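# Close all open drawers without disturbing the cabinets

## Task

Push each open drawer until it is completely closed, keeping the cabinets roughly where they were at the start, toppling nothing, and never letting the robot fall or finish tilted (a fall or tilt counts as failure).

## Robot and tools

ROBOT. A Dexmate Vega: a three-wheeled base (two steerable front wheels, a passive rear caster), a Z-folding torso (thigh, shank, chest), a head with a camera, and two 7-joint arms, each with a two-finger gripper and a wrist camera. Seen from above in its start posture it is 0.70 m long and 0.63 m wide (0.91 m with arms folded), and its front edge sits 0.35 m ahead of the base origin. Nothing catches a tip-over, and a fallen robot stays down.

FRAMES. The base frame has its origin on the floor at the turning point, 0.185 m behind the front axle, with x forward, y left and z up, all in metres. chest, left_hand and right_hand are reported in this frame. A hand point lies between the fingers, 0.033 m short of the closed tips. Fingers point along the hand's z axis and close along its y axis, and the camera side faces -x. The odometry frame is the base frame as it stood at the start. base_odometry counts wheel turns only, so wheel slip shows up as travel. Headings are in rad, positive to the left.

move. Runs one action and returns the state, plus images from the cameras listed in "cameras" (head_camera, left_wrist_camera, right_wrist_camera or "all"). An action is one of two kinds:
(a) "base" and/or "joints", optionally with "speeds" and "min_time_s";
(b) "target" alone, optionally with "min_time_s".
Calling move with no action just reports the state and images.

"base" takes a single key, and each is an offset from where the base last reported itself. translate_m runs -2 to 2 m, positive forward. strafe_m runs -2 to 2 m, positive left, and heading may drift about 0.02 rad. rotate_rad runs -3.2 to 3.2 rad, positive counter-clockwise. The front wheels first steer toward a new direction, which takes up to 1.1 s.

"joints" holds absolute angles in rad, keyed by joint name:
- Torso: torso_hip_rad 0 to 1.57, torso_knee_rad 0 to 3.141, torso_waist_rad -1.57 to 1.57. Chest forward lean = knee - hip - waist.
- Head: head_pan_rad ±2.792, positive left. head_tilt_rad ±1.483. head_camera_tilt_rad -1.483 to 1.378, positive looks down.
- Grippers: left_gripper_rad and right_gripper_rad 0 (shut) to 0.785.
- Arms: shoulder_pitch ±3.041. For the left arm positive swings it down; for the right arm negative does. The left shoulder_yaw is -0.423 to 1.523 and the right is mirrored. Elbows run -3.041 to 0.214, with negative bending. Wrist pitch ±1.366; for the right arm negative tips the hand down.
- Presets as (hip, knee, waist): stand 0.469, 1.617, 1.048 (the start); stand_high 0.78, 1.57, 0.44; lean_20 0.52, 1.05, 0.18; lean_45 0.52, 1.05, -0.26; low_lean_45 0, 0, -0.79.
- Arm fold, in arm key order: left 1, 0.5, -0.6, -2.5, 0, -0.9, 0; right -1, -0.5, 0.6, -2.5, 0, 0.9, 0. Fold the arms before going to low_lean_45.

"speeds" sets top speeds for this action only. translate_m 0.04 to 0.5 m/s (default 0.3). strafe_m 0.04 to 0.3 m/s. rotate_rad 0.1 to 0.6 rad/s. "min_time_s" (0.1 to 8 s) sets the shortest duration for each arm or head motion.

"target" moves one hand to an absolute pose in the base frame:
- side: "left" or "right".
- x, y, z in m (-3 to 3).
- pitch_deg: -30 to 95; 90 is fingers down and 0 is level.
- heading_deg: 0 is forward, positive counter-clockwise.
- roll_deg: optional, default 0.
- line_only: true refuses anything that is not a straight path.
The pose is checked only against the robot itself, never against the scene.

RESULTS. The "move" line reads done or gives the worst status. Per-motion words:
- off_target: stopped short and may still be pushing.
- contact_stop: an arm motor pushed hard for about 0.6 s; that arm group, or the torso group, halts and holds.
- time_out: took too long; the base gives up after at most 14 s. Either stop means something got in the way.
- not_followed or "joint command not followed": the collision check withheld the targets.
- For a target: reached (within 10 mm and 2°), short (resend the same target if it says part of), or refused with a reason.

After a straight or sideways drive, a turned_by_imu above 0.03 rad means the base hit something. base_tilt is in degrees. A refused call cancels the later move, wait and finished_scene calls in that same reply.

wait: seconds from 0 to 10. The robot keeps its last commands. zoom_image: camera plus region [x0, y0, x1, y1] in pixels, at most 504 wide and 504 high, taken from the latest image. read_manual: licence texts only. finished_scene: scene = the current scene number. The drawers must stay shut without the robot's help.

CAUTIONS.
- The base does not stop at furniture; it stalls or shoves it. Push drawers gently at the default speed or slower, so the cabinets do not slide.
- Never let the two arms collide or press on each other.
- Torque limits: shoulders 142, upper-arm roll and elbow 76, wrist joints 23.7 N m. Exceeding one freezes that arm for 10 s.
- Motors overheat when pushing, holding loads or reaching out for long. A MOTOR HOT warning appears at 65 °C, and the arm stops at 80 °C. After any stop, move the arm off whatever it is touching.
- The head can hit the chest if tilted beyond its free range while panning.
- Avoid slams, drops and fast hits.

Each tool is called after "Call:" by a JSON object that holds its "method" and its "body".

## Session

Call:
{"method": "move", "body": {"cameras": ["all"]}}

Scene clock: 0.00 s.
Joint torques (N m): no reading
Motor temperatures (°C): left_arm=[27 30 30 30 34 38 35] | right_arm=[29 28 29 31 34 34 35]
base_odometry: x=+0.000 y=+0.000 heading=+0.000
turned_by_wheels: +0.000
turned_by_imu: +0.000
base_tilt: forward=+0.7 right=-0.1
base_status: not commanded
joint_positions: torso_hip_rad=+0.469 torso_knee_rad=+1.617 torso_waist_rad=+1.048 left_shoulder_pitch_rad=+2.210 left_shoulder_yaw_rad=-0.006 left_upper_arm_roll_rad=+0.013 left_elbow_rad=-1.094 left_forearm_roll_rad=-0.007 left_wrist_pitch_rad=-0.507 left_wrist_yaw_rad=+0.008 left_gripper_rad=+0.005 right_shoulder_pitch_rad=-2.215 right_shoulder_yaw_rad=+0.000 right_upper_arm_roll_rad=+0.002 right_elbow_rad=-1.113 right_forearm_roll_rad=-0.019 right_wrist_pitch_rad=+0.494 right_wrist_yaw_rad=-0.004 right_gripper_rad=+0.005 head_pan_rad=+0.000 head_tilt_rad=+0.000 head_camera_tilt_rad=+0.000
joint_status: not commanded
chest: x=-0.0111 y=+0.0000 z=+1.4155 quat_wxyz=(+0.999, +0.000, +0.050, +0.000) (m; base frame)
left_hand: x=+0.1668 y=+0.2219 z=+0.6241 quat_wxyz=(+0.418, -0.005, +0.908, -0.003) pitch_deg=+40.6 heading_deg=-0.1 roll_deg=-0.8 back=up (m; base frame)
right_hand: x=+0.1687 y=-0.2287 z=+0.6257 quat_wxyz=(+0.418, -0.008, +0.908, -0.002) pitch_deg=+40.6 heading_deg=+0.2 roll_deg=-0.8 back=up (m; base frame)
pictures: head_camera, left_wrist_camera, right_wrist_camera
Images, in order (width x height): head_camera 896x560, left_wrist_camera 672x420, right_wrist_camera 672x420.

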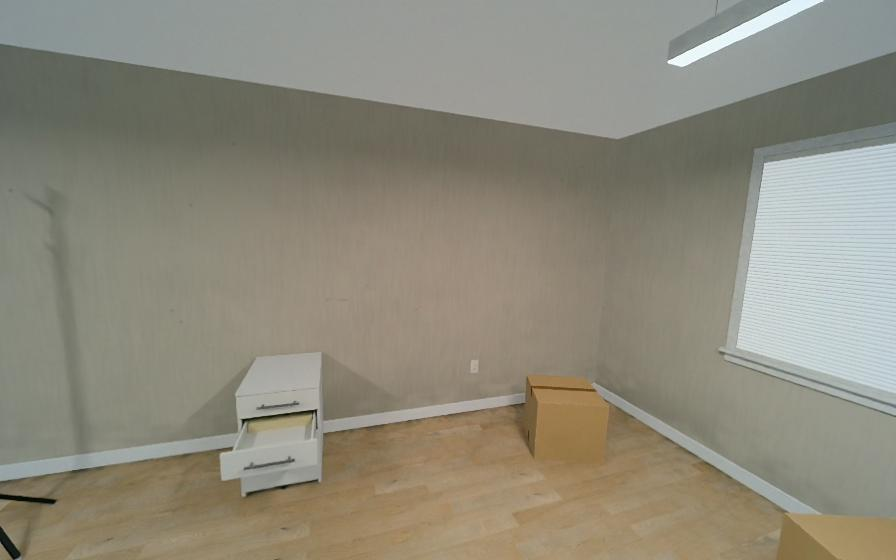

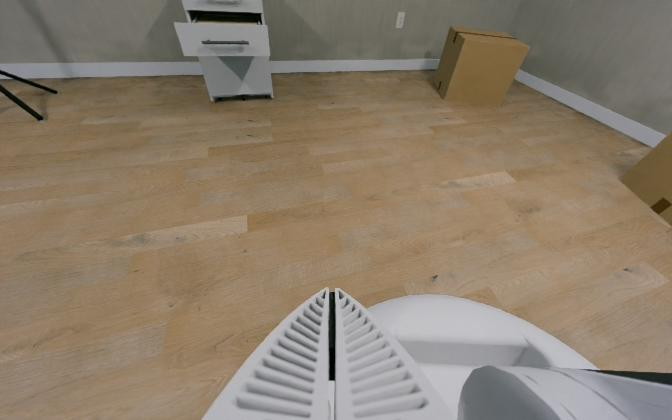

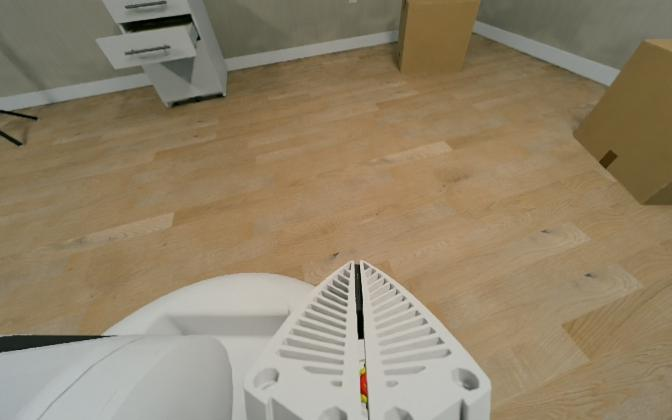

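Call:
{"method": "zoom_image", "body": {"camera": "head_camera", "region": [180, 320, 380, 510]}}

Call:
{"method": "move", "body": {"joints": {"head_pan_rad": 1.0}, "cameras": ["head_camera"]}}

Call:
{"method": "move", "body": {"joints": {"head_pan_rad": 2.4}, "cameras": ["head_camera"]}}

Call:
{"method": "move", "body": {"joints": {"head_pan_rad": -1.2}, "cameras": ["head_camera"]}}

Call:
{"method": "move", "body": {"joints": {"head_pan_rad": -2.4}, "cameras": ["head_camera"]}}

Scaled by 2.520 from the camera's 896x560 image, which has a finer 960x600 frame.

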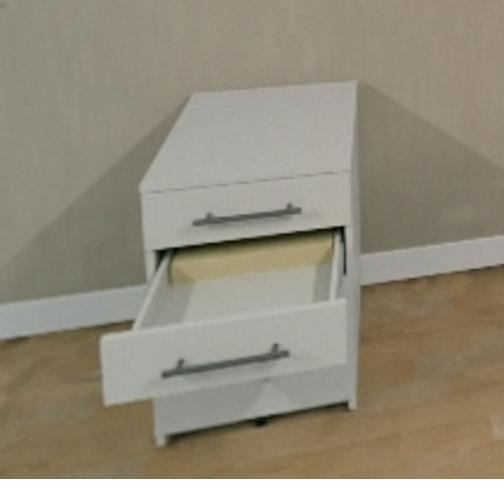

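Scene clock: 7.73 s.
Joint torques (N m): left_arm=[7.24 0.39 0.09 -4.81 0.23 -2.2 0.3] | right_arm=[-3.01 0.56 -0.91 -4.66 0.06 2.22 -0.05]
move: done
base_odometry: x=+0.000 y=+0.000 heading=+0.000
turned_by_wheels: +0.000
turned_by_imu: +0.001
base_tilt: forward=+0.6 right=-0.1
base_status: not commanded
joint_positions: torso_hip_rad=+0.469 torso_knee_rad=+1.617 torso_waist_rad=+1.048 left_shoulder_pitch_rad=+2.210 left_shoulder_yaw_rad=-0.006 left_upper_arm_roll_rad=+0.013 left_elbow_rad=-1.094 left_forearm_roll_rad=-0.007 left_wrist_pitch_rad=-0.507 left_wrist_yaw_rad=+0.008 left_gripper_rad=+0.005 right_shoulder_pitch_rad=-2.215 right_shoulder_yaw_rad=+0.000 right_upper_arm_roll_rad=+0.002 right_elbow_rad=-1.113 right_forearm_roll_rad=-0.019 right_wrist_pitch_rad=+0.494 right_wrist_yaw_rad=-0.004 right_gripper_rad=+0.005 head_pan_rad=+1.000 head_tilt_rad=+0.000 head_camera_tilt_rad=+0.000
joint_status: all done
chest: x=-0.0111 y=+0.0000 z=+1.4155 quat_wxyz=(+0.999, +0.000, +0.050, +0.000) (m; base frame)
left_hand: x=+0.1668 y=+0.2219 z=+0.6241 quat_wxyz=(+0.418, -0.005, +0.908, -0.003) pitch_deg=+40.6 heading_deg=-0.1 roll_deg=-0.8 back=up (m; base frame)
right_hand: x=+0.1687 y=-0.2287 z=+0.6257 quat_wxyz=(+0.418, -0.008, +0.908, -0.002) pitch_deg=+40.6 heading_deg=+0.2 roll_deg=-0.8 back=up (m; base frame)
pictures: head_camera
Images, in order (width x height): head_camera 896x560.

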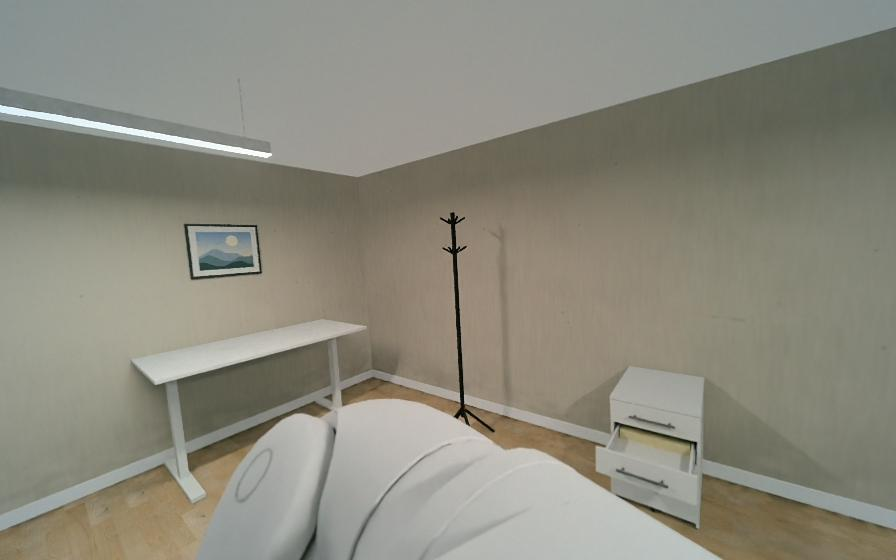

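Scene clock: 9.33 s.
Joint torques (N m): left_arm=[6.21 0.16 1.7 -4.92 0.42 -1.18 -0.13] | right_arm=[-2.7 1.53 -0.89 -4.39 0 1.56 0.01]
move: done
base_odometry: x=+0.000 y=+0.000 heading=+0.000
turned_by_wheels: +0.000
turned_by_imu: +0.000
base_tilt: forward=+0.7 right=+0.0
base_status: not commanded
joint_positions: torso_hip_rad=+0.469 torso_knee_rad=+1.617 torso_waist_rad=+1.048 left_shoulder_pitch_rad=+2.210 left_shoulder_yaw_rad=-0.006 left_upper_arm_roll_rad=+0.013 left_elbow_rad=-1.094 left_forearm_roll_rad=-0.007 left_wrist_pitch_rad=-0.507 left_wrist_yaw_rad=+0.008 left_gripper_rad=+0.005 right_shoulder_pitch_rad=-2.215 right_shoulder_yaw_rad=+0.000 right_upper_arm_roll_rad=+0.002 right_elbow_rad=-1.113 right_forearm_roll_rad=-0.019 right_wrist_pitch_rad=+0.494 right_wrist_yaw_rad=-0.004 right_gripper_rad=+0.005 head_pan_rad=+2.400 head_tilt_rad=+0.000 head_camera_tilt_rad=+0.000
joint_status: all done
chest: x=-0.0111 y=+0.0000 z=+1.4155 quat_wxyz=(+0.999, +0.000, +0.050, +0.000) (m; base frame)
left_hand: x=+0.1668 y=+0.2219 z=+0.6241 quat_wxyz=(+0.418, -0.005, +0.908, -0.003) pitch_deg=+40.6 heading_deg=-0.1 roll_deg=-0.8 back=up (m; base frame)
right_hand: x=+0.1687 y=-0.2287 z=+0.6257 quat_wxyz=(+0.418, -0.008, +0.908, -0.002) pitch_deg=+40.6 heading_deg=+0.2 roll_deg=-0.8 back=up (m; base frame)
pictures: head_camera
Images, in order (width x height): head_camera 896x560.

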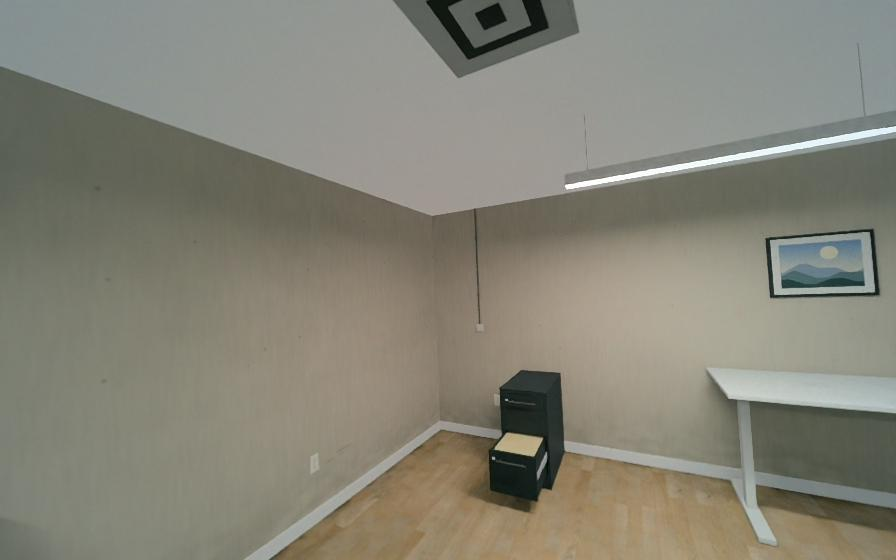

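Scene clock: 12.40 s.
Joint torques (N m): left_arm=[3.24 -0.76 1.72 -5.92 -0.24 -1.02 0.46] | right_arm=[-3.34 1.55 -0.84 -4.22 0 1.5 -0.02]
move: done
base_odometry: x=+0.000 y=+0.000 heading=+0.000
turned_by_wheels: +0.000
turned_by_imu: +0.000
base_tilt: forward=+0.7 right=-0.1
base_status: not commanded
joint_positions: torso_hip_rad=+0.469 torso_knee_rad=+1.617 torso_waist_rad=+1.048 left_shoulder_pitch_rad=+2.210 left_shoulder_yaw_rad=-0.006 left_upper_arm_roll_rad=+0.013 left_elbow_rad=-1.094 left_forearm_roll_rad=-0.007 left_wrist_pitch_rad=-0.507 left_wrist_yaw_rad=+0.008 left_gripper_rad=+0.005 right_shoulder_pitch_rad=-2.215 right_shoulder_yaw_rad=+0.000 right_upper_arm_roll_rad=+0.002 right_elbow_rad=-1.113 right_forearm_roll_rad=-0.019 right_wrist_pitch_rad=+0.494 right_wrist_yaw_rad=-0.004 right_gripper_rad=+0.005 head_pan_rad=-1.200 head_tilt_rad=+0.000 head_camera_tilt_rad=+0.000
joint_status: all done
chest: x=-0.0111 y=+0.0000 z=+1.4155 quat_wxyz=(+0.999, +0.000, +0.050, +0.000) (m; base frame)
left_hand: x=+0.1668 y=+0.2219 z=+0.6241 quat_wxyz=(+0.418, -0.005, +0.908, -0.003) pitch_deg=+40.6 heading_deg=-0.1 roll_deg=-0.8 back=up (m; base frame)
right_hand: x=+0.1687 y=-0.2287 z=+0.6257 quat_wxyz=(+0.418, -0.008, +0.908, -0.002) pitch_deg=+40.6 heading_deg=+0.2 roll_deg=-0.8 back=up (m; base frame)
pictures: head_camera
Images, in order (width x height): head_camera 896x560.

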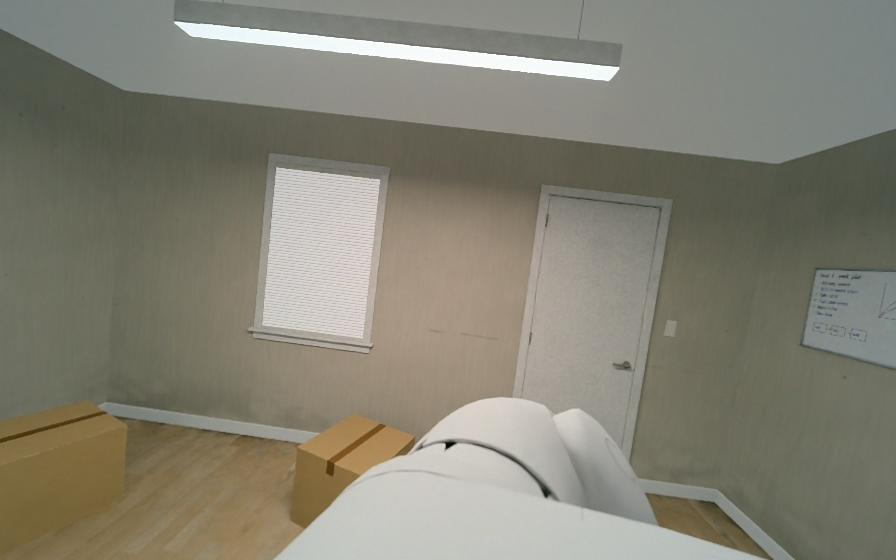

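Scene clock: 13.87 s.
Joint torques (N m): left_arm=[5.06 0.38 -0.78 -5.97 -0.25 -2.87 0.31] | right_arm=[-3.57 0.31 -0.6 -4.4 0.08 1.46 0.03]
move: done
base_odometry: x=+0.000 y=+0.000 heading=+0.000
turned_by_wheels: +0.000
turned_by_imu: +0.000
base_tilt: forward=+0.7 right=+0.0
base_status: not commanded
joint_positions: torso_hip_rad=+0.469 torso_knee_rad=+1.617 torso_waist_rad=+1.048 left_shoulder_pitch_rad=+2.210 left_shoulder_yaw_rad=-0.006 left_upper_arm_roll_rad=+0.013 left_elbow_rad=-1.094 left_forearm_roll_rad=-0.007 left_wrist_pitch_rad=-0.507 left_wrist_yaw_rad=+0.008 left_gripper_rad=+0.005 right_shoulder_pitch_rad=-2.215 right_shoulder_yaw_rad=+0.000 right_upper_arm_roll_rad=+0.002 right_elbow_rad=-1.113 right_forearm_roll_rad=-0.019 right_wrist_pitch_rad=+0.494 right_wrist_yaw_rad=-0.004 right_gripper_rad=+0.005 head_pan_rad=-2.400 head_tilt_rad=+0.000 head_camera_tilt_rad=+0.000
joint_status: all done
chest: x=-0.0111 y=+0.0000 z=+1.4155 quat_wxyz=(+0.999, +0.000, +0.050, +0.000) (m; base frame)
left_hand: x=+0.1668 y=+0.2219 z=+0.6241 quat_wxyz=(+0.418, -0.005, +0.908, -0.003) pitch_deg=+40.6 heading_deg=-0.1 roll_deg=-0.8 back=up (m; base frame)
right_hand: x=+0.1687 y=-0.2287 z=+0.6257 quat_wxyz=(+0.418, -0.008, +0.908, -0.002) pitch_deg=+40.6 heading_deg=+0.2 roll_deg=-0.8 back=up (m; base frame)
pictures: head_camera
Images, in order (width x height): head_camera 896x560.

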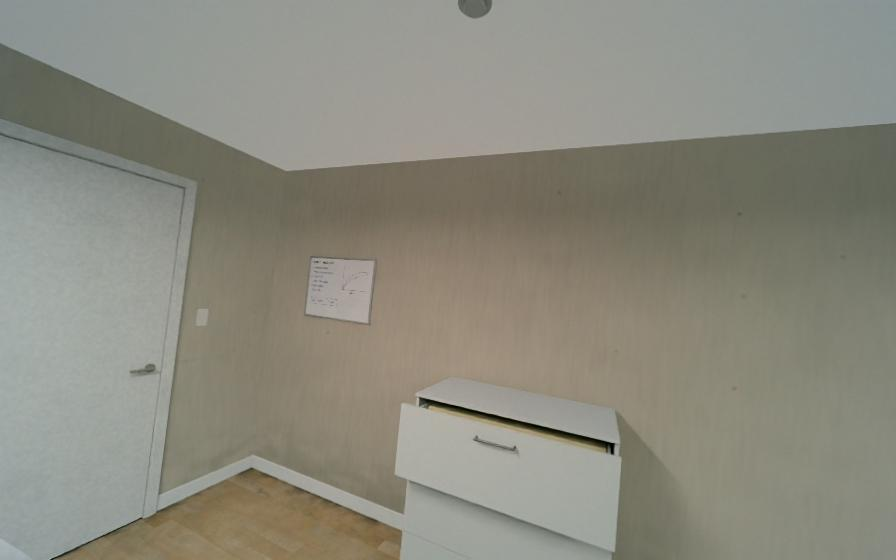

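Call:
{"method": "move", "body": {"base": {"rotate_rad": 0.29}, "joints": {"head_pan_rad": 0.0, "head_camera_tilt_rad": 0.35}, "cameras": ["head_camera"]}}

Scene clock: 89.03 s.
Joint torques (N m): left_arm=[5.09 -1.54 1.45 -5.65 0.17 -1.12 -0.11] | right_arm=[-4.02 0.62 -1 -4.63 0.01 1.88 -0.01]
move: done
base_odometry: x=+0.000 y=+0.000 heading=+0.290
turned_by_wheels: +0.290
turned_by_imu: +0.285
base_tilt: forward=+0.6 right=+0.0
base_status: done
joint_positions: torso_hip_rad=+0.469 torso_knee_rad=+1.617 torso_waist_rad=+1.048 left_shoulder_pitch_rad=+2.210 left_shoulder_yaw_rad=-0.006 left_upper_arm_roll_rad=+0.013 left_elbow_rad=-1.094 left_forearm_roll_rad=-0.007 left_wrist_pitch_rad=-0.507 left_wrist_yaw_rad=+0.008 left_gripper_rad=+0.005 right_shoulder_pitch_rad=-2.215 right_shoulder_yaw_rad=+0.000 right_upper_arm_roll_rad=+0.002 right_elbow_rad=-1.113 right_forearm_roll_rad=-0.019 right_wrist_pitch_rad=+0.494 right_wrist_yaw_rad=-0.004 right_gripper_rad=+0.005 head_pan_rad=+0.000 head_tilt_rad=+0.000 head_camera_tilt_rad=+0.350
joint_status: all done
chest: x=-0.0111 y=+0.0000 z=+1.4155 quat_wxyz=(+0.999, +0.000, +0.050, +0.000) (m; base frame)
left_hand: x=+0.1668 y=+0.2219 z=+0.6241 quat_wxyz=(+0.418, -0.005, +0.908, -0.003) pitch_deg=+40.6 heading_deg=-0.1 roll_deg=-0.8 back=up (m; base frame)
right_hand: x=+0.1687 y=-0.2287 z=+0.6257 quat_wxyz=(+0.418, -0.008, +0.908, -0.002) pitch_deg=+40.6 heading_deg=+0.2 roll_deg=-0.8 back=up (m; base frame)
pictures: head_camera
Images, in order (width x height): head_camera 896x560.

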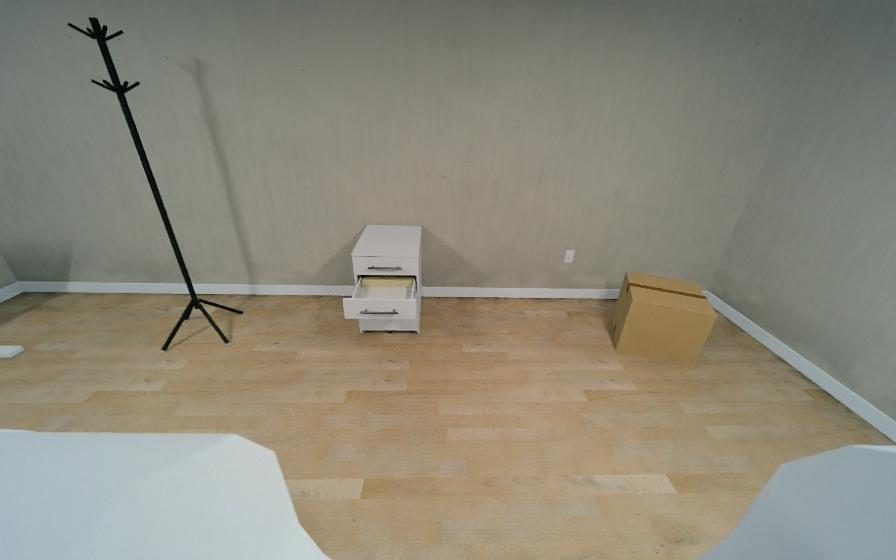

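Call:
{"method": "zoom_image", "body": {"camera": "head_camera", "region": [320, 210, 450, 345]}}

Scaled by 3.733 from the camera's 896x560 image, which has a finer 960x600 frame.

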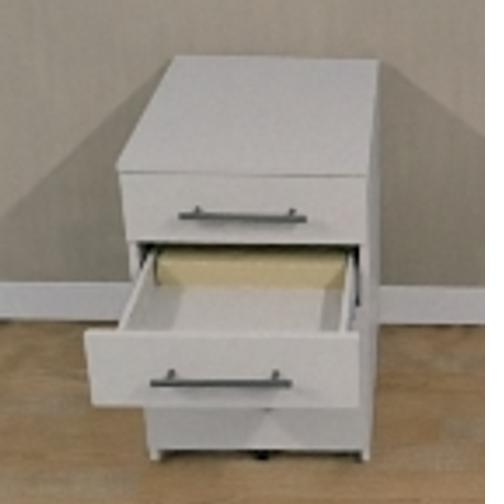

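Call:
{"method": "move", "body": {"joints": {"head_camera_tilt_rad": 0.0}, "cameras": ["head_camera"]}}

Call:
{"method": "zoom_image", "body": {"camera": "head_camera", "region": [320, 330, 600, 480]}}

Call:
{"method": "move", "body": {"joints": {"head_camera_tilt_rad": 0.6}, "cameras": ["head_camera"]}}

Call:
{"method": "zoom_image", "body": {"camera": "head_camera", "region": [320, 110, 600, 260]}}

Scene clock: 162.83 s.
Joint torques (N m): left_arm=[6.14 1.34 0.58 -5.42 -0.22 -1.91 0.03] | right_arm=[-2.77 0.33 -0.64 -3.3 -0.02 2.03 -0.02]
move: done
base_odometry: x=+0.000 y=+0.000 heading=+0.290
turned_by_wheels: +0.000
turned_by_imu: +0.001
base_tilt: forward=+0.6 right=+0.0
base_status: not commanded
joint_positions: torso_hip_rad=+0.469 torso_knee_rad=+1.617 torso_waist_rad=+1.048 left_shoulder_pitch_rad=+2.210 left_shoulder_yaw_rad=-0.006 left_upper_arm_roll_rad=+0.013 left_elbow_rad=-1.094 left_forearm_roll_rad=-0.007 left_wrist_pitch_rad=-0.507 left_wrist_yaw_rad=+0.008 left_gripper_rad=+0.005 right_shoulder_pitch_rad=-2.215 right_shoulder_yaw_rad=+0.000 right_upper_arm_roll_rad=+0.002 right_elbow_rad=-1.113 right_forearm_roll_rad=-0.019 right_wrist_pitch_rad=+0.494 right_wrist_yaw_rad=-0.004 right_gripper_rad=+0.005 head_pan_rad=+0.000 head_tilt_rad=+0.000 head_camera_tilt_rad=+0.000
joint_status: all done
chest: x=-0.0111 y=+0.0000 z=+1.4155 quat_wxyz=(+0.999, +0.000, +0.050, +0.000) (m; base frame)
left_hand: x=+0.1668 y=+0.2219 z=+0.6241 quat_wxyz=(+0.418, -0.005, +0.908, -0.003) pitch_deg=+40.6 heading_deg=-0.1 roll_deg=-0.8 back=up (m; base frame)
right_hand: x=+0.1687 y=-0.2287 z=+0.6257 quat_wxyz=(+0.418, -0.008, +0.908, -0.002) pitch_deg=+40.6 heading_deg=+0.2 roll_deg=-0.8 back=up (m; base frame)
pictures: head_camera
Images, in order (width x height): head_camera 896x560.

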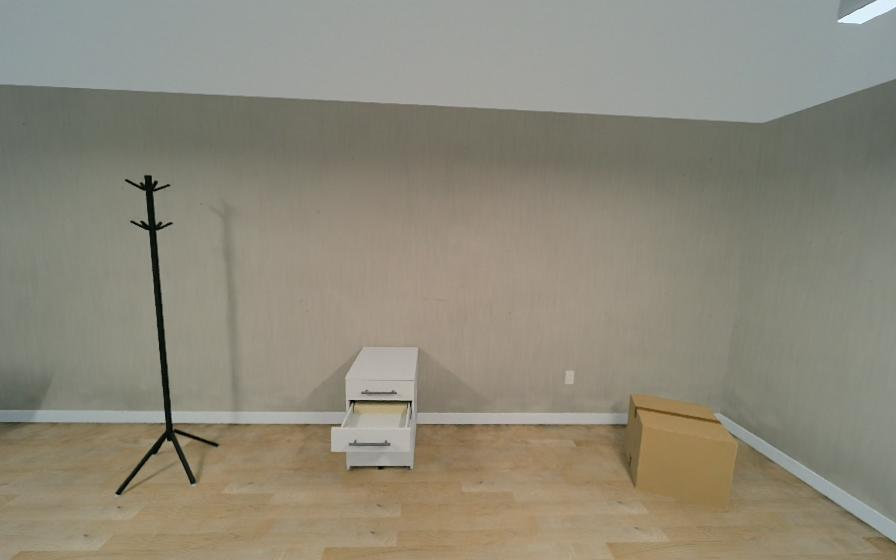

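Scaled by 1.800 from the camera's 896x560 image, which has a finer 960x600 frame.

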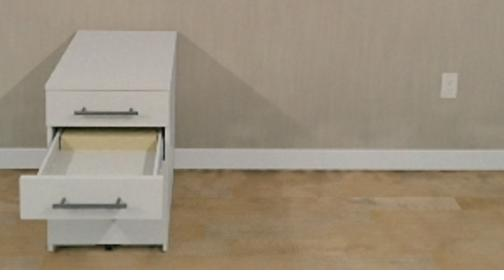

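Scene clock: 163.90 s.
Joint torques (N m): left_arm=[5.48 -0.3 -0.04 -5.32 -0.1 -2.12 0.23] | right_arm=[-3.15 0.92 -0.55 -3.89 -0.03 1.78 0.01]
move: done
base_odometry: x=+0.000 y=+0.000 heading=+0.290
turned_by_wheels: +0.000
turned_by_imu: +0.000
base_tilt: forward=+0.6 right=-0.1
base_status: not commanded
joint_positions: torso_hip_rad=+0.469 torso_knee_rad=+1.617 torso_waist_rad=+1.048 left_shoulder_pitch_rad=+2.210 left_shoulder_yaw_rad=-0.006 left_upper_arm_roll_rad=+0.013 left_elbow_rad=-1.094 left_forearm_roll_rad=-0.007 left_wrist_pitch_rad=-0.507 left_wrist_yaw_rad=+0.008 left_gripper_rad=+0.005 right_shoulder_pitch_rad=-2.215 right_shoulder_yaw_rad=+0.000 right_upper_arm_roll_rad=+0.002 right_elbow_rad=-1.113 right_forearm_roll_rad=-0.019 right_wrist_pitch_rad=+0.494 right_wrist_yaw_rad=-0.004 right_gripper_rad=+0.005 head_pan_rad=+0.000 head_tilt_rad=+0.000 head_camera_tilt_rad=+0.600
joint_status: all done
chest: x=-0.0111 y=+0.0000 z=+1.4155 quat_wxyz=(+0.999, +0.000, +0.050, +0.000) (m; base frame)
left_hand: x=+0.1668 y=+0.2219 z=+0.6241 quat_wxyz=(+0.418, -0.005, +0.908, -0.003) pitch_deg=+40.6 heading_deg=-0.1 roll_deg=-0.8 back=up (m; base frame)
right_hand: x=+0.1687 y=-0.2287 z=+0.6257 quat_wxyz=(+0.418, -0.008, +0.908, -0.002) pitch_deg=+40.6 heading_deg=+0.2 roll_deg=-0.8 back=up (m; base frame)
pictures: head_camera
Images, in order (width x height): head_camera 896x560.

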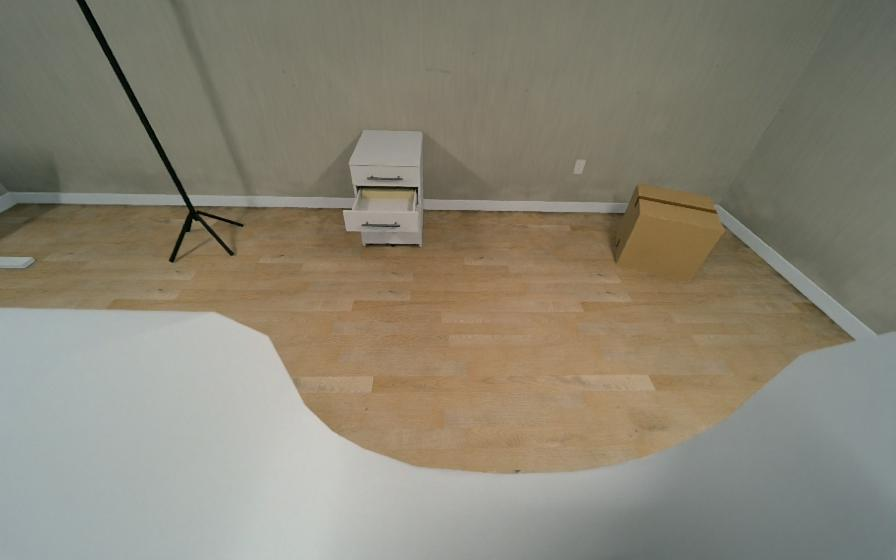

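Scaled by 1.800 from the camera's 896x560 image, which has a finer 960x600 frame.

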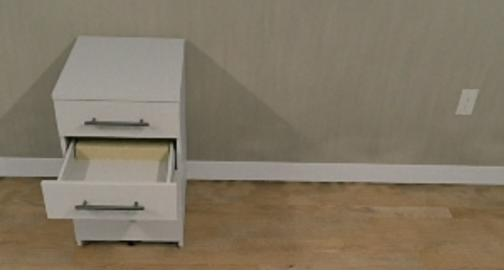

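Call:
{"method": "move", "body": {"base": {"strafe_m": 0.46}, "joints": {"head_camera_tilt_rad": 0.35}, "cameras": ["head_camera"]}}

Call:
{"method": "move", "body": {"base": {"translate_m": 0.6}, "cameras": ["head_camera"]}}

Call:
{"method": "zoom_image", "body": {"camera": "head_camera", "region": [330, 200, 610, 420]}}

Scene clock: 218.87 s.
Joint torques (N m): left_arm=[6.53 0.11 2.62 -5.27 0.17 -1.84 0.04] | right_arm=[-3.12 0.05 -0.57 -4.64 0.03 1.35 0.06]
move: done
base_odometry: x=-0.134 y=+0.439 heading=+0.297
turned_by_wheels: +0.006
turned_by_imu: +0.004
base_tilt: forward=+0.6 right=-0.1
base_status: done
joint_positions: torso_hip_rad=+0.469 torso_knee_rad=+1.617 torso_waist_rad=+1.048 left_shoulder_pitch_rad=+2.210 left_shoulder_yaw_rad=-0.006 left_upper_arm_roll_rad=+0.013 left_elbow_rad=-1.094 left_forearm_roll_rad=-0.007 left_wrist_pitch_rad=-0.507 left_wrist_yaw_rad=+0.008 left_gripper_rad=+0.005 right_shoulder_pitch_rad=-2.215 right_shoulder_yaw_rad=+0.000 right_upper_arm_roll_rad=+0.002 right_elbow_rad=-1.113 right_forearm_roll_rad=-0.019 right_wrist_pitch_rad=+0.494 right_wrist_yaw_rad=-0.004 right_gripper_rad=+0.005 head_pan_rad=+0.000 head_tilt_rad=+0.000 head_camera_tilt_rad=+0.350
joint_status: all done
chest: x=-0.0111 y=+0.0000 z=+1.4155 quat_wxyz=(+0.999, +0.000, +0.050, +0.000) (m; base frame)
left_hand: x=+0.1668 y=+0.2219 z=+0.6241 quat_wxyz=(+0.418, -0.005, +0.908, -0.003) pitch_deg=+40.6 heading_deg=-0.1 roll_deg=-0.8 back=up (m; base frame)
right_hand: x=+0.1687 y=-0.2287 z=+0.6257 quat_wxyz=(+0.418, -0.008, +0.908, -0.002) pitch_deg=+40.6 heading_deg=+0.2 roll_deg=-0.8 back=up (m; base frame)
pictures: head_camera
Images, in order (width x height): head_camera 896x560.

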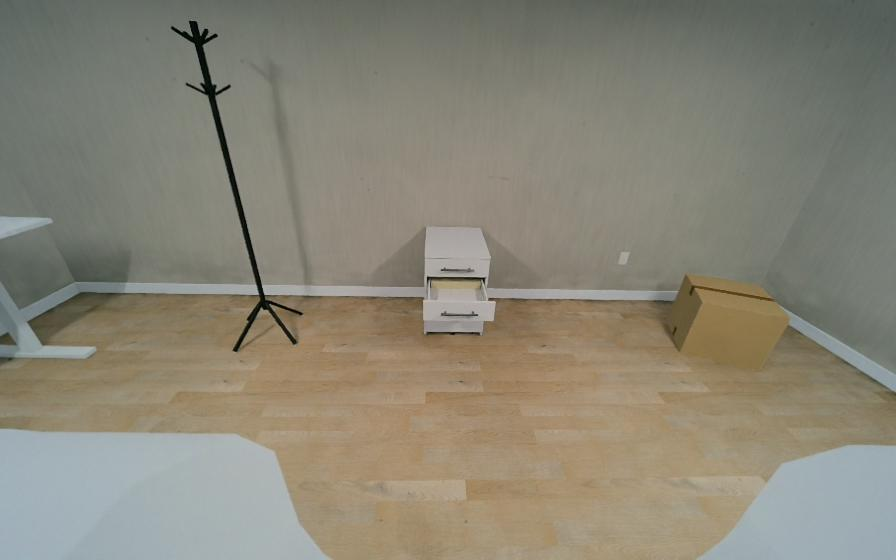

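Scene clock: 223.00 s.
Joint torques (N m): left_arm=[4.96 -1.53 0.29 -4.17 0.21 -1.49 0.09] | right_arm=[-3.36 1 -0.54 -3.6 0.03 1.71 0.15]
move: done
base_odometry: x=+0.439 y=+0.615 heading=+0.296
turned_by_wheels: -0.001
turned_by_imu: +0.000
base_tilt: forward=+0.6 right=-0.1
base_status: done
joint_positions: torso_hip_rad=+0.469 torso_knee_rad=+1.617 torso_waist_rad=+1.048 left_shoulder_pitch_rad=+2.210 left_shoulder_yaw_rad=-0.006 left_upper_arm_roll_rad=+0.013 left_elbow_rad=-1.094 left_forearm_roll_rad=-0.007 left_wrist_pitch_rad=-0.507 left_wrist_yaw_rad=+0.008 left_gripper_rad=+0.005 right_shoulder_pitch_rad=-2.215 right_shoulder_yaw_rad=+0.000 right_upper_arm_roll_rad=+0.002 right_elbow_rad=-1.113 right_forearm_roll_rad=-0.019 right_wrist_pitch_rad=+0.494 right_wrist_yaw_rad=-0.004 right_gripper_rad=+0.005 head_pan_rad=+0.000 head_tilt_rad=+0.000 head_camera_tilt_rad=+0.350
joint_status: not commanded
chest: x=-0.0111 y=+0.0000 z=+1.4155 quat_wxyz=(+0.999, +0.000, +0.050, +0.000) (m; base frame)
left_hand: x=+0.1668 y=+0.2219 z=+0.6240 quat_wxyz=(+0.418, -0.005, +0.908, -0.003) pitch_deg=+40.6 heading_deg=-0.1 roll_deg=-0.8 back=up (m; base frame)
right_hand: x=+0.1687 y=-0.2287 z=+0.6257 quat_wxyz=(+0.418, -0.008, +0.908, -0.002) pitch_deg=+40.6 heading_deg=+0.2 roll_deg=-0.8 back=up (m; base frame)
pictures: head_camera
Images, in order (width x height): head_camera 896x560.

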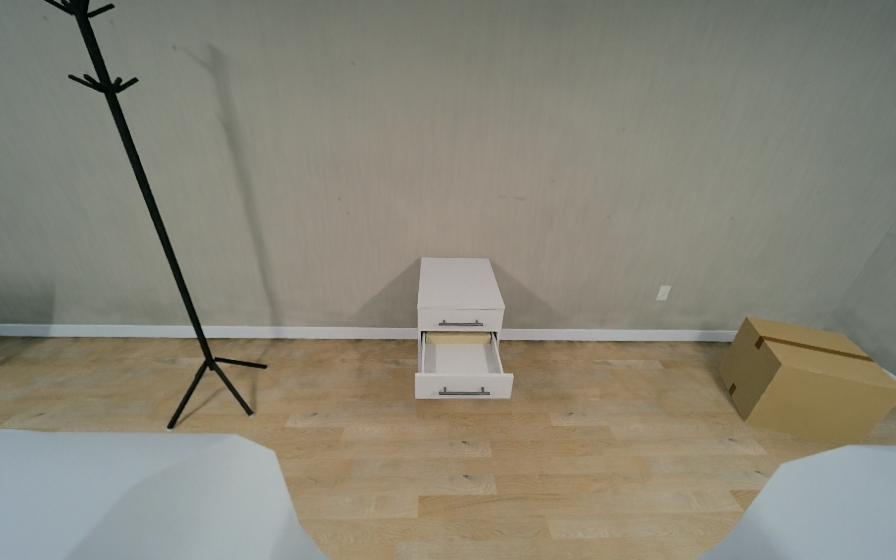

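Scaled by 1.800 from the camera's 896x560 image, which has a finer 960x600 frame.

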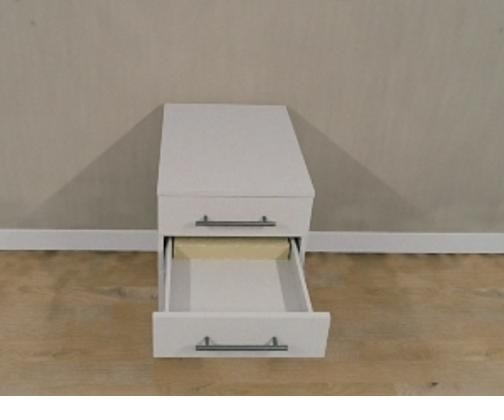

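Call:
{"method": "move", "body": {"target": {"side": "left", "x": 0.62, "y": 0.16, "z": 1.45, "pitch_deg": -25, "heading_deg": 0}, "cameras": ["head_camera"]}}

Scene clock: 265.20 s.
Joint torques (N m): left_arm=[-18.53 2.35 -8.68 -7.35 0.51 -0.26 0.61] | right_arm=[-3.37 1.1 -0.55 -4.35 -0.05 2.08 0.15]
move: done
base_odometry: x=+0.439 y=+0.615 heading=+0.296
turned_by_wheels: +0.000
turned_by_imu: +0.001
base_tilt: forward=+0.6 right=-0.1
base_status: not commanded
joint_positions: torso_hip_rad=+0.469 torso_knee_rad=+1.617 torso_waist_rad=+1.048 left_shoulder_pitch_rad=+1.064 left_shoulder_yaw_rad=+0.825 left_upper_arm_roll_rad=+0.572 left_elbow_rad=-2.349 left_forearm_roll_rad=-0.660 left_wrist_pitch_rad=+0.177 left_wrist_yaw_rad=+0.912 left_gripper_rad=+0.005 right_shoulder_pitch_rad=-2.215 right_shoulder_yaw_rad=+0.000 right_upper_arm_roll_rad=+0.002 right_elbow_rad=-1.113 right_forearm_roll_rad=-0.019 right_wrist_pitch_rad=+0.494 right_wrist_yaw_rad=-0.004 right_gripper_rad=+0.005 head_pan_rad=+0.000 head_tilt_rad=+0.000 head_camera_tilt_rad=+0.350
joint_status: not commanded
chest: x=-0.0111 y=+0.0000 z=+1.4155 quat_wxyz=(+0.999, +0.000, +0.050, +0.000) (m; base frame)
left_hand: x=+0.6214 y=+0.1611 z=+1.4474 quat_wxyz=(+0.843, -0.001, +0.538, +0.000) pitch_deg=-24.8 heading_deg=+0.1 roll_deg=-0.1 back=up (m; base frame)
left_hand_status: reached (checked arc [a long move; over the whole arc the hand travels 1.08 m to end 0.94 m from its start, up to 0.22 m off the straight line; left_elbow_rad turns most, 1.26 rad; on the way or at its end the hand turns up to 66 deg from its attitude at the start], planned for 4.3 s): 3 mm and 0.2 deg off.
right_hand: x=+0.1687 y=-0.2287 z=+0.6257 quat_wxyz=(+0.418, -0.008, +0.908, -0.002) pitch_deg=+40.6 heading_deg=+0.2 roll_deg=-0.8 back=up (m; base frame)
pictures: head_camera
Images, in order (width x height): head_camera 896x560.

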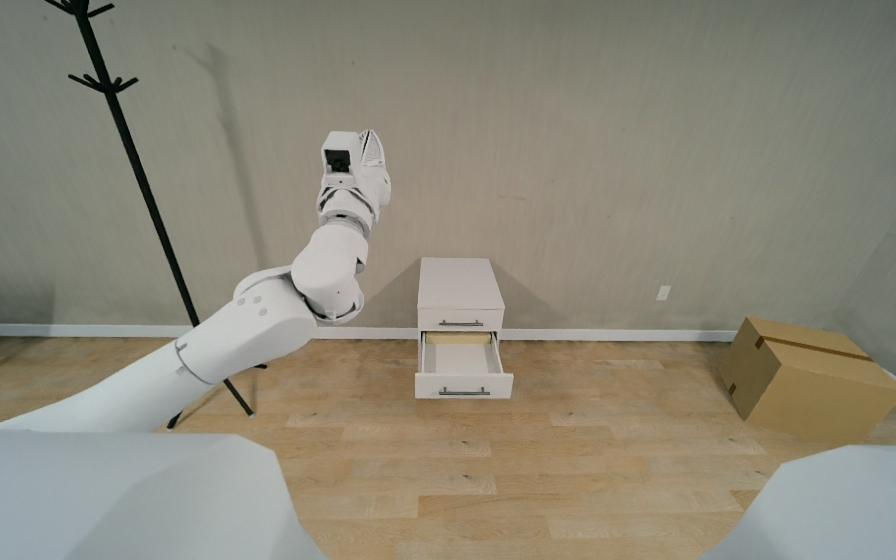

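Call:
{"method": "move", "body": {"joints": {"right_shoulder_pitch_rad": -1.064, "right_shoulder_yaw_rad": -0.825, "right_upper_arm_roll_rad": -0.572, "right_elbow_rad": -2.349, "right_forearm_roll_rad": 0.66, "right_wrist_pitch_rad": -0.177, "right_wrist_yaw_rad": -0.912}, "cameras": ["head_camera"]}}

Call:
{"method": "move", "body": {"joints": {"torso_hip_rad": 0.25, "torso_knee_rad": 0.9, "torso_waist_rad": 0.1, "head_camera_tilt_rad": 0.0}, "cameras": ["head_camera"]}}

Scene clock: 278.03 s.
Joint torques (N m): left_arm=[-13.17 3.46 -7.85 -9.13 1.86 -0.96 0.49] | right_arm=[17.32 -5.18 4.83 -8.51 -0.87 1.37 -0.35]
move: done
base_odometry: x=+0.439 y=+0.615 heading=+0.296
turned_by_wheels: +0.000
turned_by_imu: +0.001
base_tilt: forward=+0.7 right=-0.1
base_status: not commanded
joint_positions: torso_hip_rad=+0.469 torso_knee_rad=+1.617 torso_waist_rad=+1.048 left_shoulder_pitch_rad=+1.059 left_shoulder_yaw_rad=+0.829 left_upper_arm_roll_rad=+0.574 left_elbow_rad=-2.355 left_forearm_roll_rad=-0.663 left_wrist_pitch_rad=+0.180 left_wrist_yaw_rad=+0.916 left_gripper_rad=+0.005 right_shoulder_pitch_rad=-1.070 right_shoulder_yaw_rad=-0.821 right_upper_arm_roll_rad=-0.569 right_elbow_rad=-2.343 right_forearm_roll_rad=+0.657 right_wrist_pitch_rad=-0.174 right_wrist_yaw_rad=-0.908 right_gripper_rad=+0.005 head_pan_rad=+0.000 head_tilt_rad=+0.000 head_camera_tilt_rad=+0.350
joint_status: all done
chest: x=-0.0111 y=+0.0000 z=+1.4155 quat_wxyz=(+0.999, +0.000, +0.050, +0.000) (m; base frame)
left_hand: x=+0.6201 y=+0.1600 z=+1.4498 quat_wxyz=(+0.843, +0.000, +0.537, +0.000) pitch_deg=-25.0 heading_deg=+0.0 roll_deg=+0.0 back=up (m; base frame)
right_hand: x=+0.6228 y=-0.1623 z=+1.4450 quat_wxyz=(+0.842, +0.002, +0.539, +0.000) pitch_deg=-24.7 heading_deg=-0.2 roll_deg=+0.2 back=up (m; base frame)
pictures: head_camera
Images, in order (width x height): head_camera 896x560.

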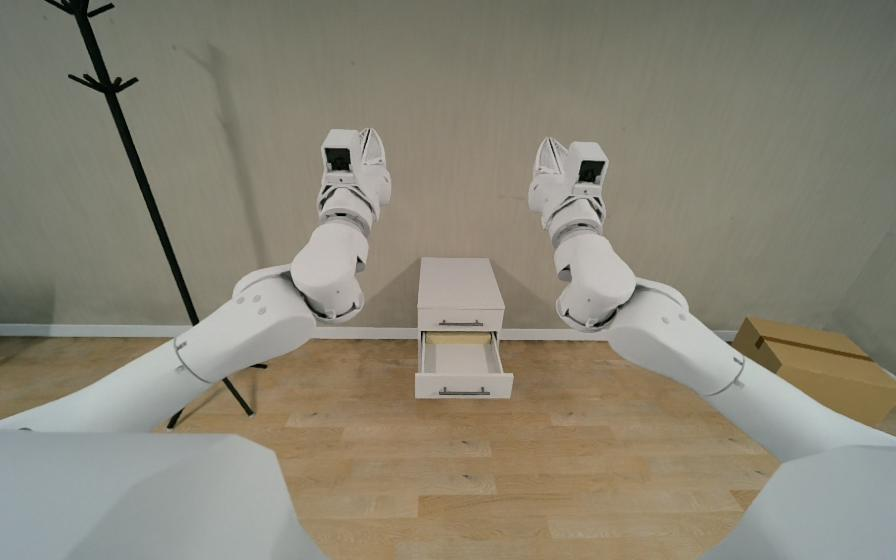

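Scene clock: 282.83 s.
Joint torques (N m): left_arm=[-10.89 4.24 -6.98 -11.15 0.81 -1.74 0.34] | right_arm=[13.98 -4.69 3.03 -10.84 -1.24 1.4 -0.18]
move: done
base_odometry: x=+0.439 y=+0.615 heading=+0.296
turned_by_wheels: +0.000
turned_by_imu: +0.001
base_tilt: forward=+0.7 right=-0.1
base_status: not commanded
joint_positions: torso_hip_rad=+0.250 torso_knee_rad=+0.900 torso_waist_rad=+0.100 left_shoulder_pitch_rad=+1.059 left_shoulder_yaw_rad=+0.829 left_upper_arm_roll_rad=+0.574 left_elbow_rad=-2.355 left_forearm_roll_rad=-0.663 left_wrist_pitch_rad=+0.181 left_wrist_yaw_rad=+0.916 left_gripper_rad=+0.005 right_shoulder_pitch_rad=-1.064 right_shoulder_yaw_rad=-0.825 right_upper_arm_roll_rad=-0.572 right_elbow_rad=-2.349 right_forearm_roll_rad=+0.660 right_wrist_pitch_rad=-0.177 right_wrist_yaw_rad=-0.912 right_gripper_rad=+0.005 head_pan_rad=+0.000 head_tilt_rad=+0.000 head_camera_tilt_rad=+0.000
joint_status: all done
chest: x=+0.0458 y=+0.0000 z=+1.2151 quat_wxyz=(+0.962, +0.000, +0.272, +0.000) (m; base frame)
left_hand: x=+0.6291 y=+0.1600 z=+0.9714 quat_wxyz=(+0.702, +0.000, +0.712, +0.000) pitch_deg=+0.8 heading_deg=+0.0 roll_deg=+0.0 back=up (m; base frame)
right_hand: x=+0.6293 y=-0.1612 z=+0.9684 quat_wxyz=(+0.701, +0.001, +0.713, +0.000) pitch_deg=+1.0 heading_deg=-0.1 roll_deg=+0.1 back=up (m; base frame)
pictures: head_camera
Images, in order (width x height): head_camera 896x560.

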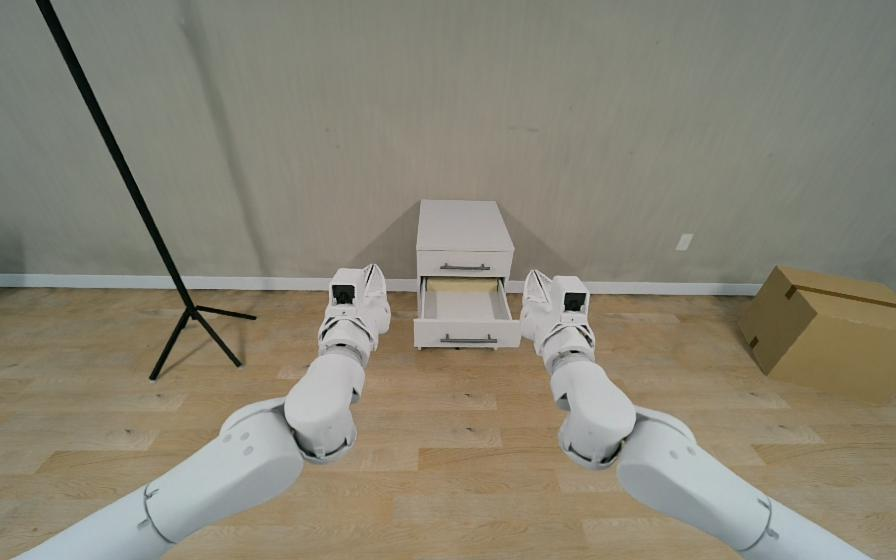

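Call:
{"method": "move", "body": {"joints": {"torso_hip_rad": 0.0, "torso_knee_rad": 0.0, "torso_waist_rad": -0.79, "head_camera_tilt_rad": -0.3}, "cameras": ["all"]}}

Scene clock: 302.43 s.
Joint torques (N m): left_arm=[-6.79 1.28 -7.16 -10.79 0.15 -1.82 0.46] | right_arm=[11.7 -4.14 1.65 -11.83 -1.23 1.24 -0.18]
move: done
base_odometry: x=+0.439 y=+0.615 heading=+0.296
turned_by_wheels: +0.000
turned_by_imu: +0.001
base_tilt: forward=+0.7 right=-0.1
base_status: not commanded
joint_positions: torso_hip_rad=+0.000 torso_knee_rad=+0.000 torso_waist_rad=-0.790 left_shoulder_pitch_rad=+1.059 left_shoulder_yaw_rad=+0.829 left_upper_arm_roll_rad=+0.574 left_elbow_rad=-2.355 left_forearm_roll_rad=-0.663 left_wrist_pitch_rad=+0.181 left_wrist_yaw_rad=+0.916 left_gripper_rad=+0.005 right_shoulder_pitch_rad=-1.064 right_shoulder_yaw_rad=-0.825 right_upper_arm_roll_rad=-0.572 right_elbow_rad=-2.349 right_forearm_roll_rad=+0.660 right_wrist_pitch_rad=-0.177 right_wrist_yaw_rad=-0.912 right_gripper_rad=+0.005 head_pan_rad=+0.000 head_tilt_rad=+0.000 head_camera_tilt_rad=-0.300
joint_status: all done
chest: x=+0.0286 y=+0.0000 z=+0.8380 quat_wxyz=(+0.923, +0.000, +0.385, +0.000) (m; base frame)
left_hand: x=+0.5372 y=+0.1600 z=+0.4627 quat_wxyz=(+0.612, +0.000, +0.791, +0.000) pitch_deg=+14.6 heading_deg=+0.0 roll_deg=+0.0 back=up (m; base frame)
right_hand: x=+0.5367 y=-0.1612 z=+0.4597 quat_wxyz=(+0.611, +0.001, +0.792, +0.000) pitch_deg=+14.7 heading_deg=-0.1 roll_deg=+0.0 back=up (m; base frame)
pictures: head_camera, left_wrist_camera, right_wrist_camera
Images, in order (width x height): head_camera 896x560, left_wrist_camera 672x420, right_wrist_camera 672x420.

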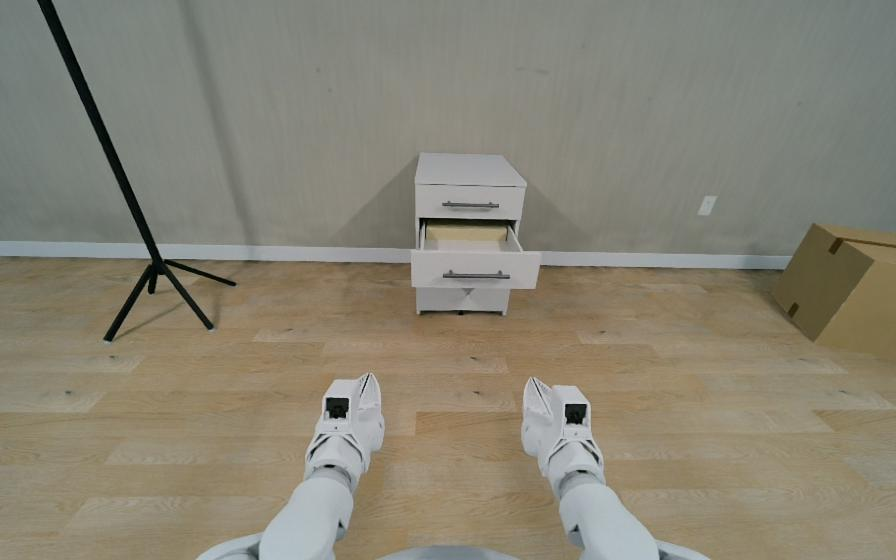

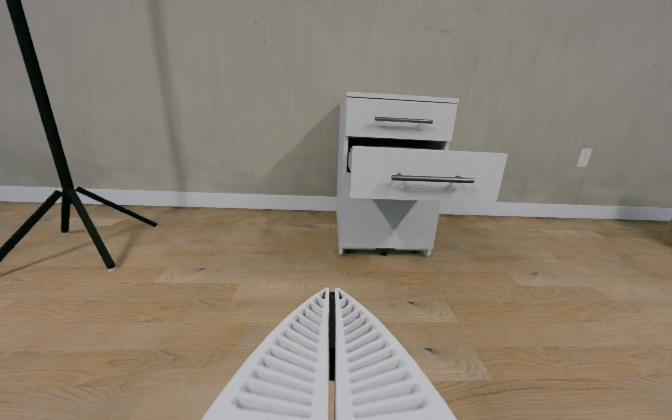

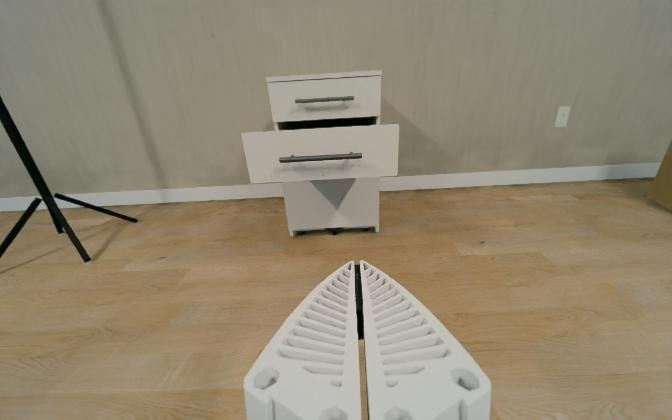

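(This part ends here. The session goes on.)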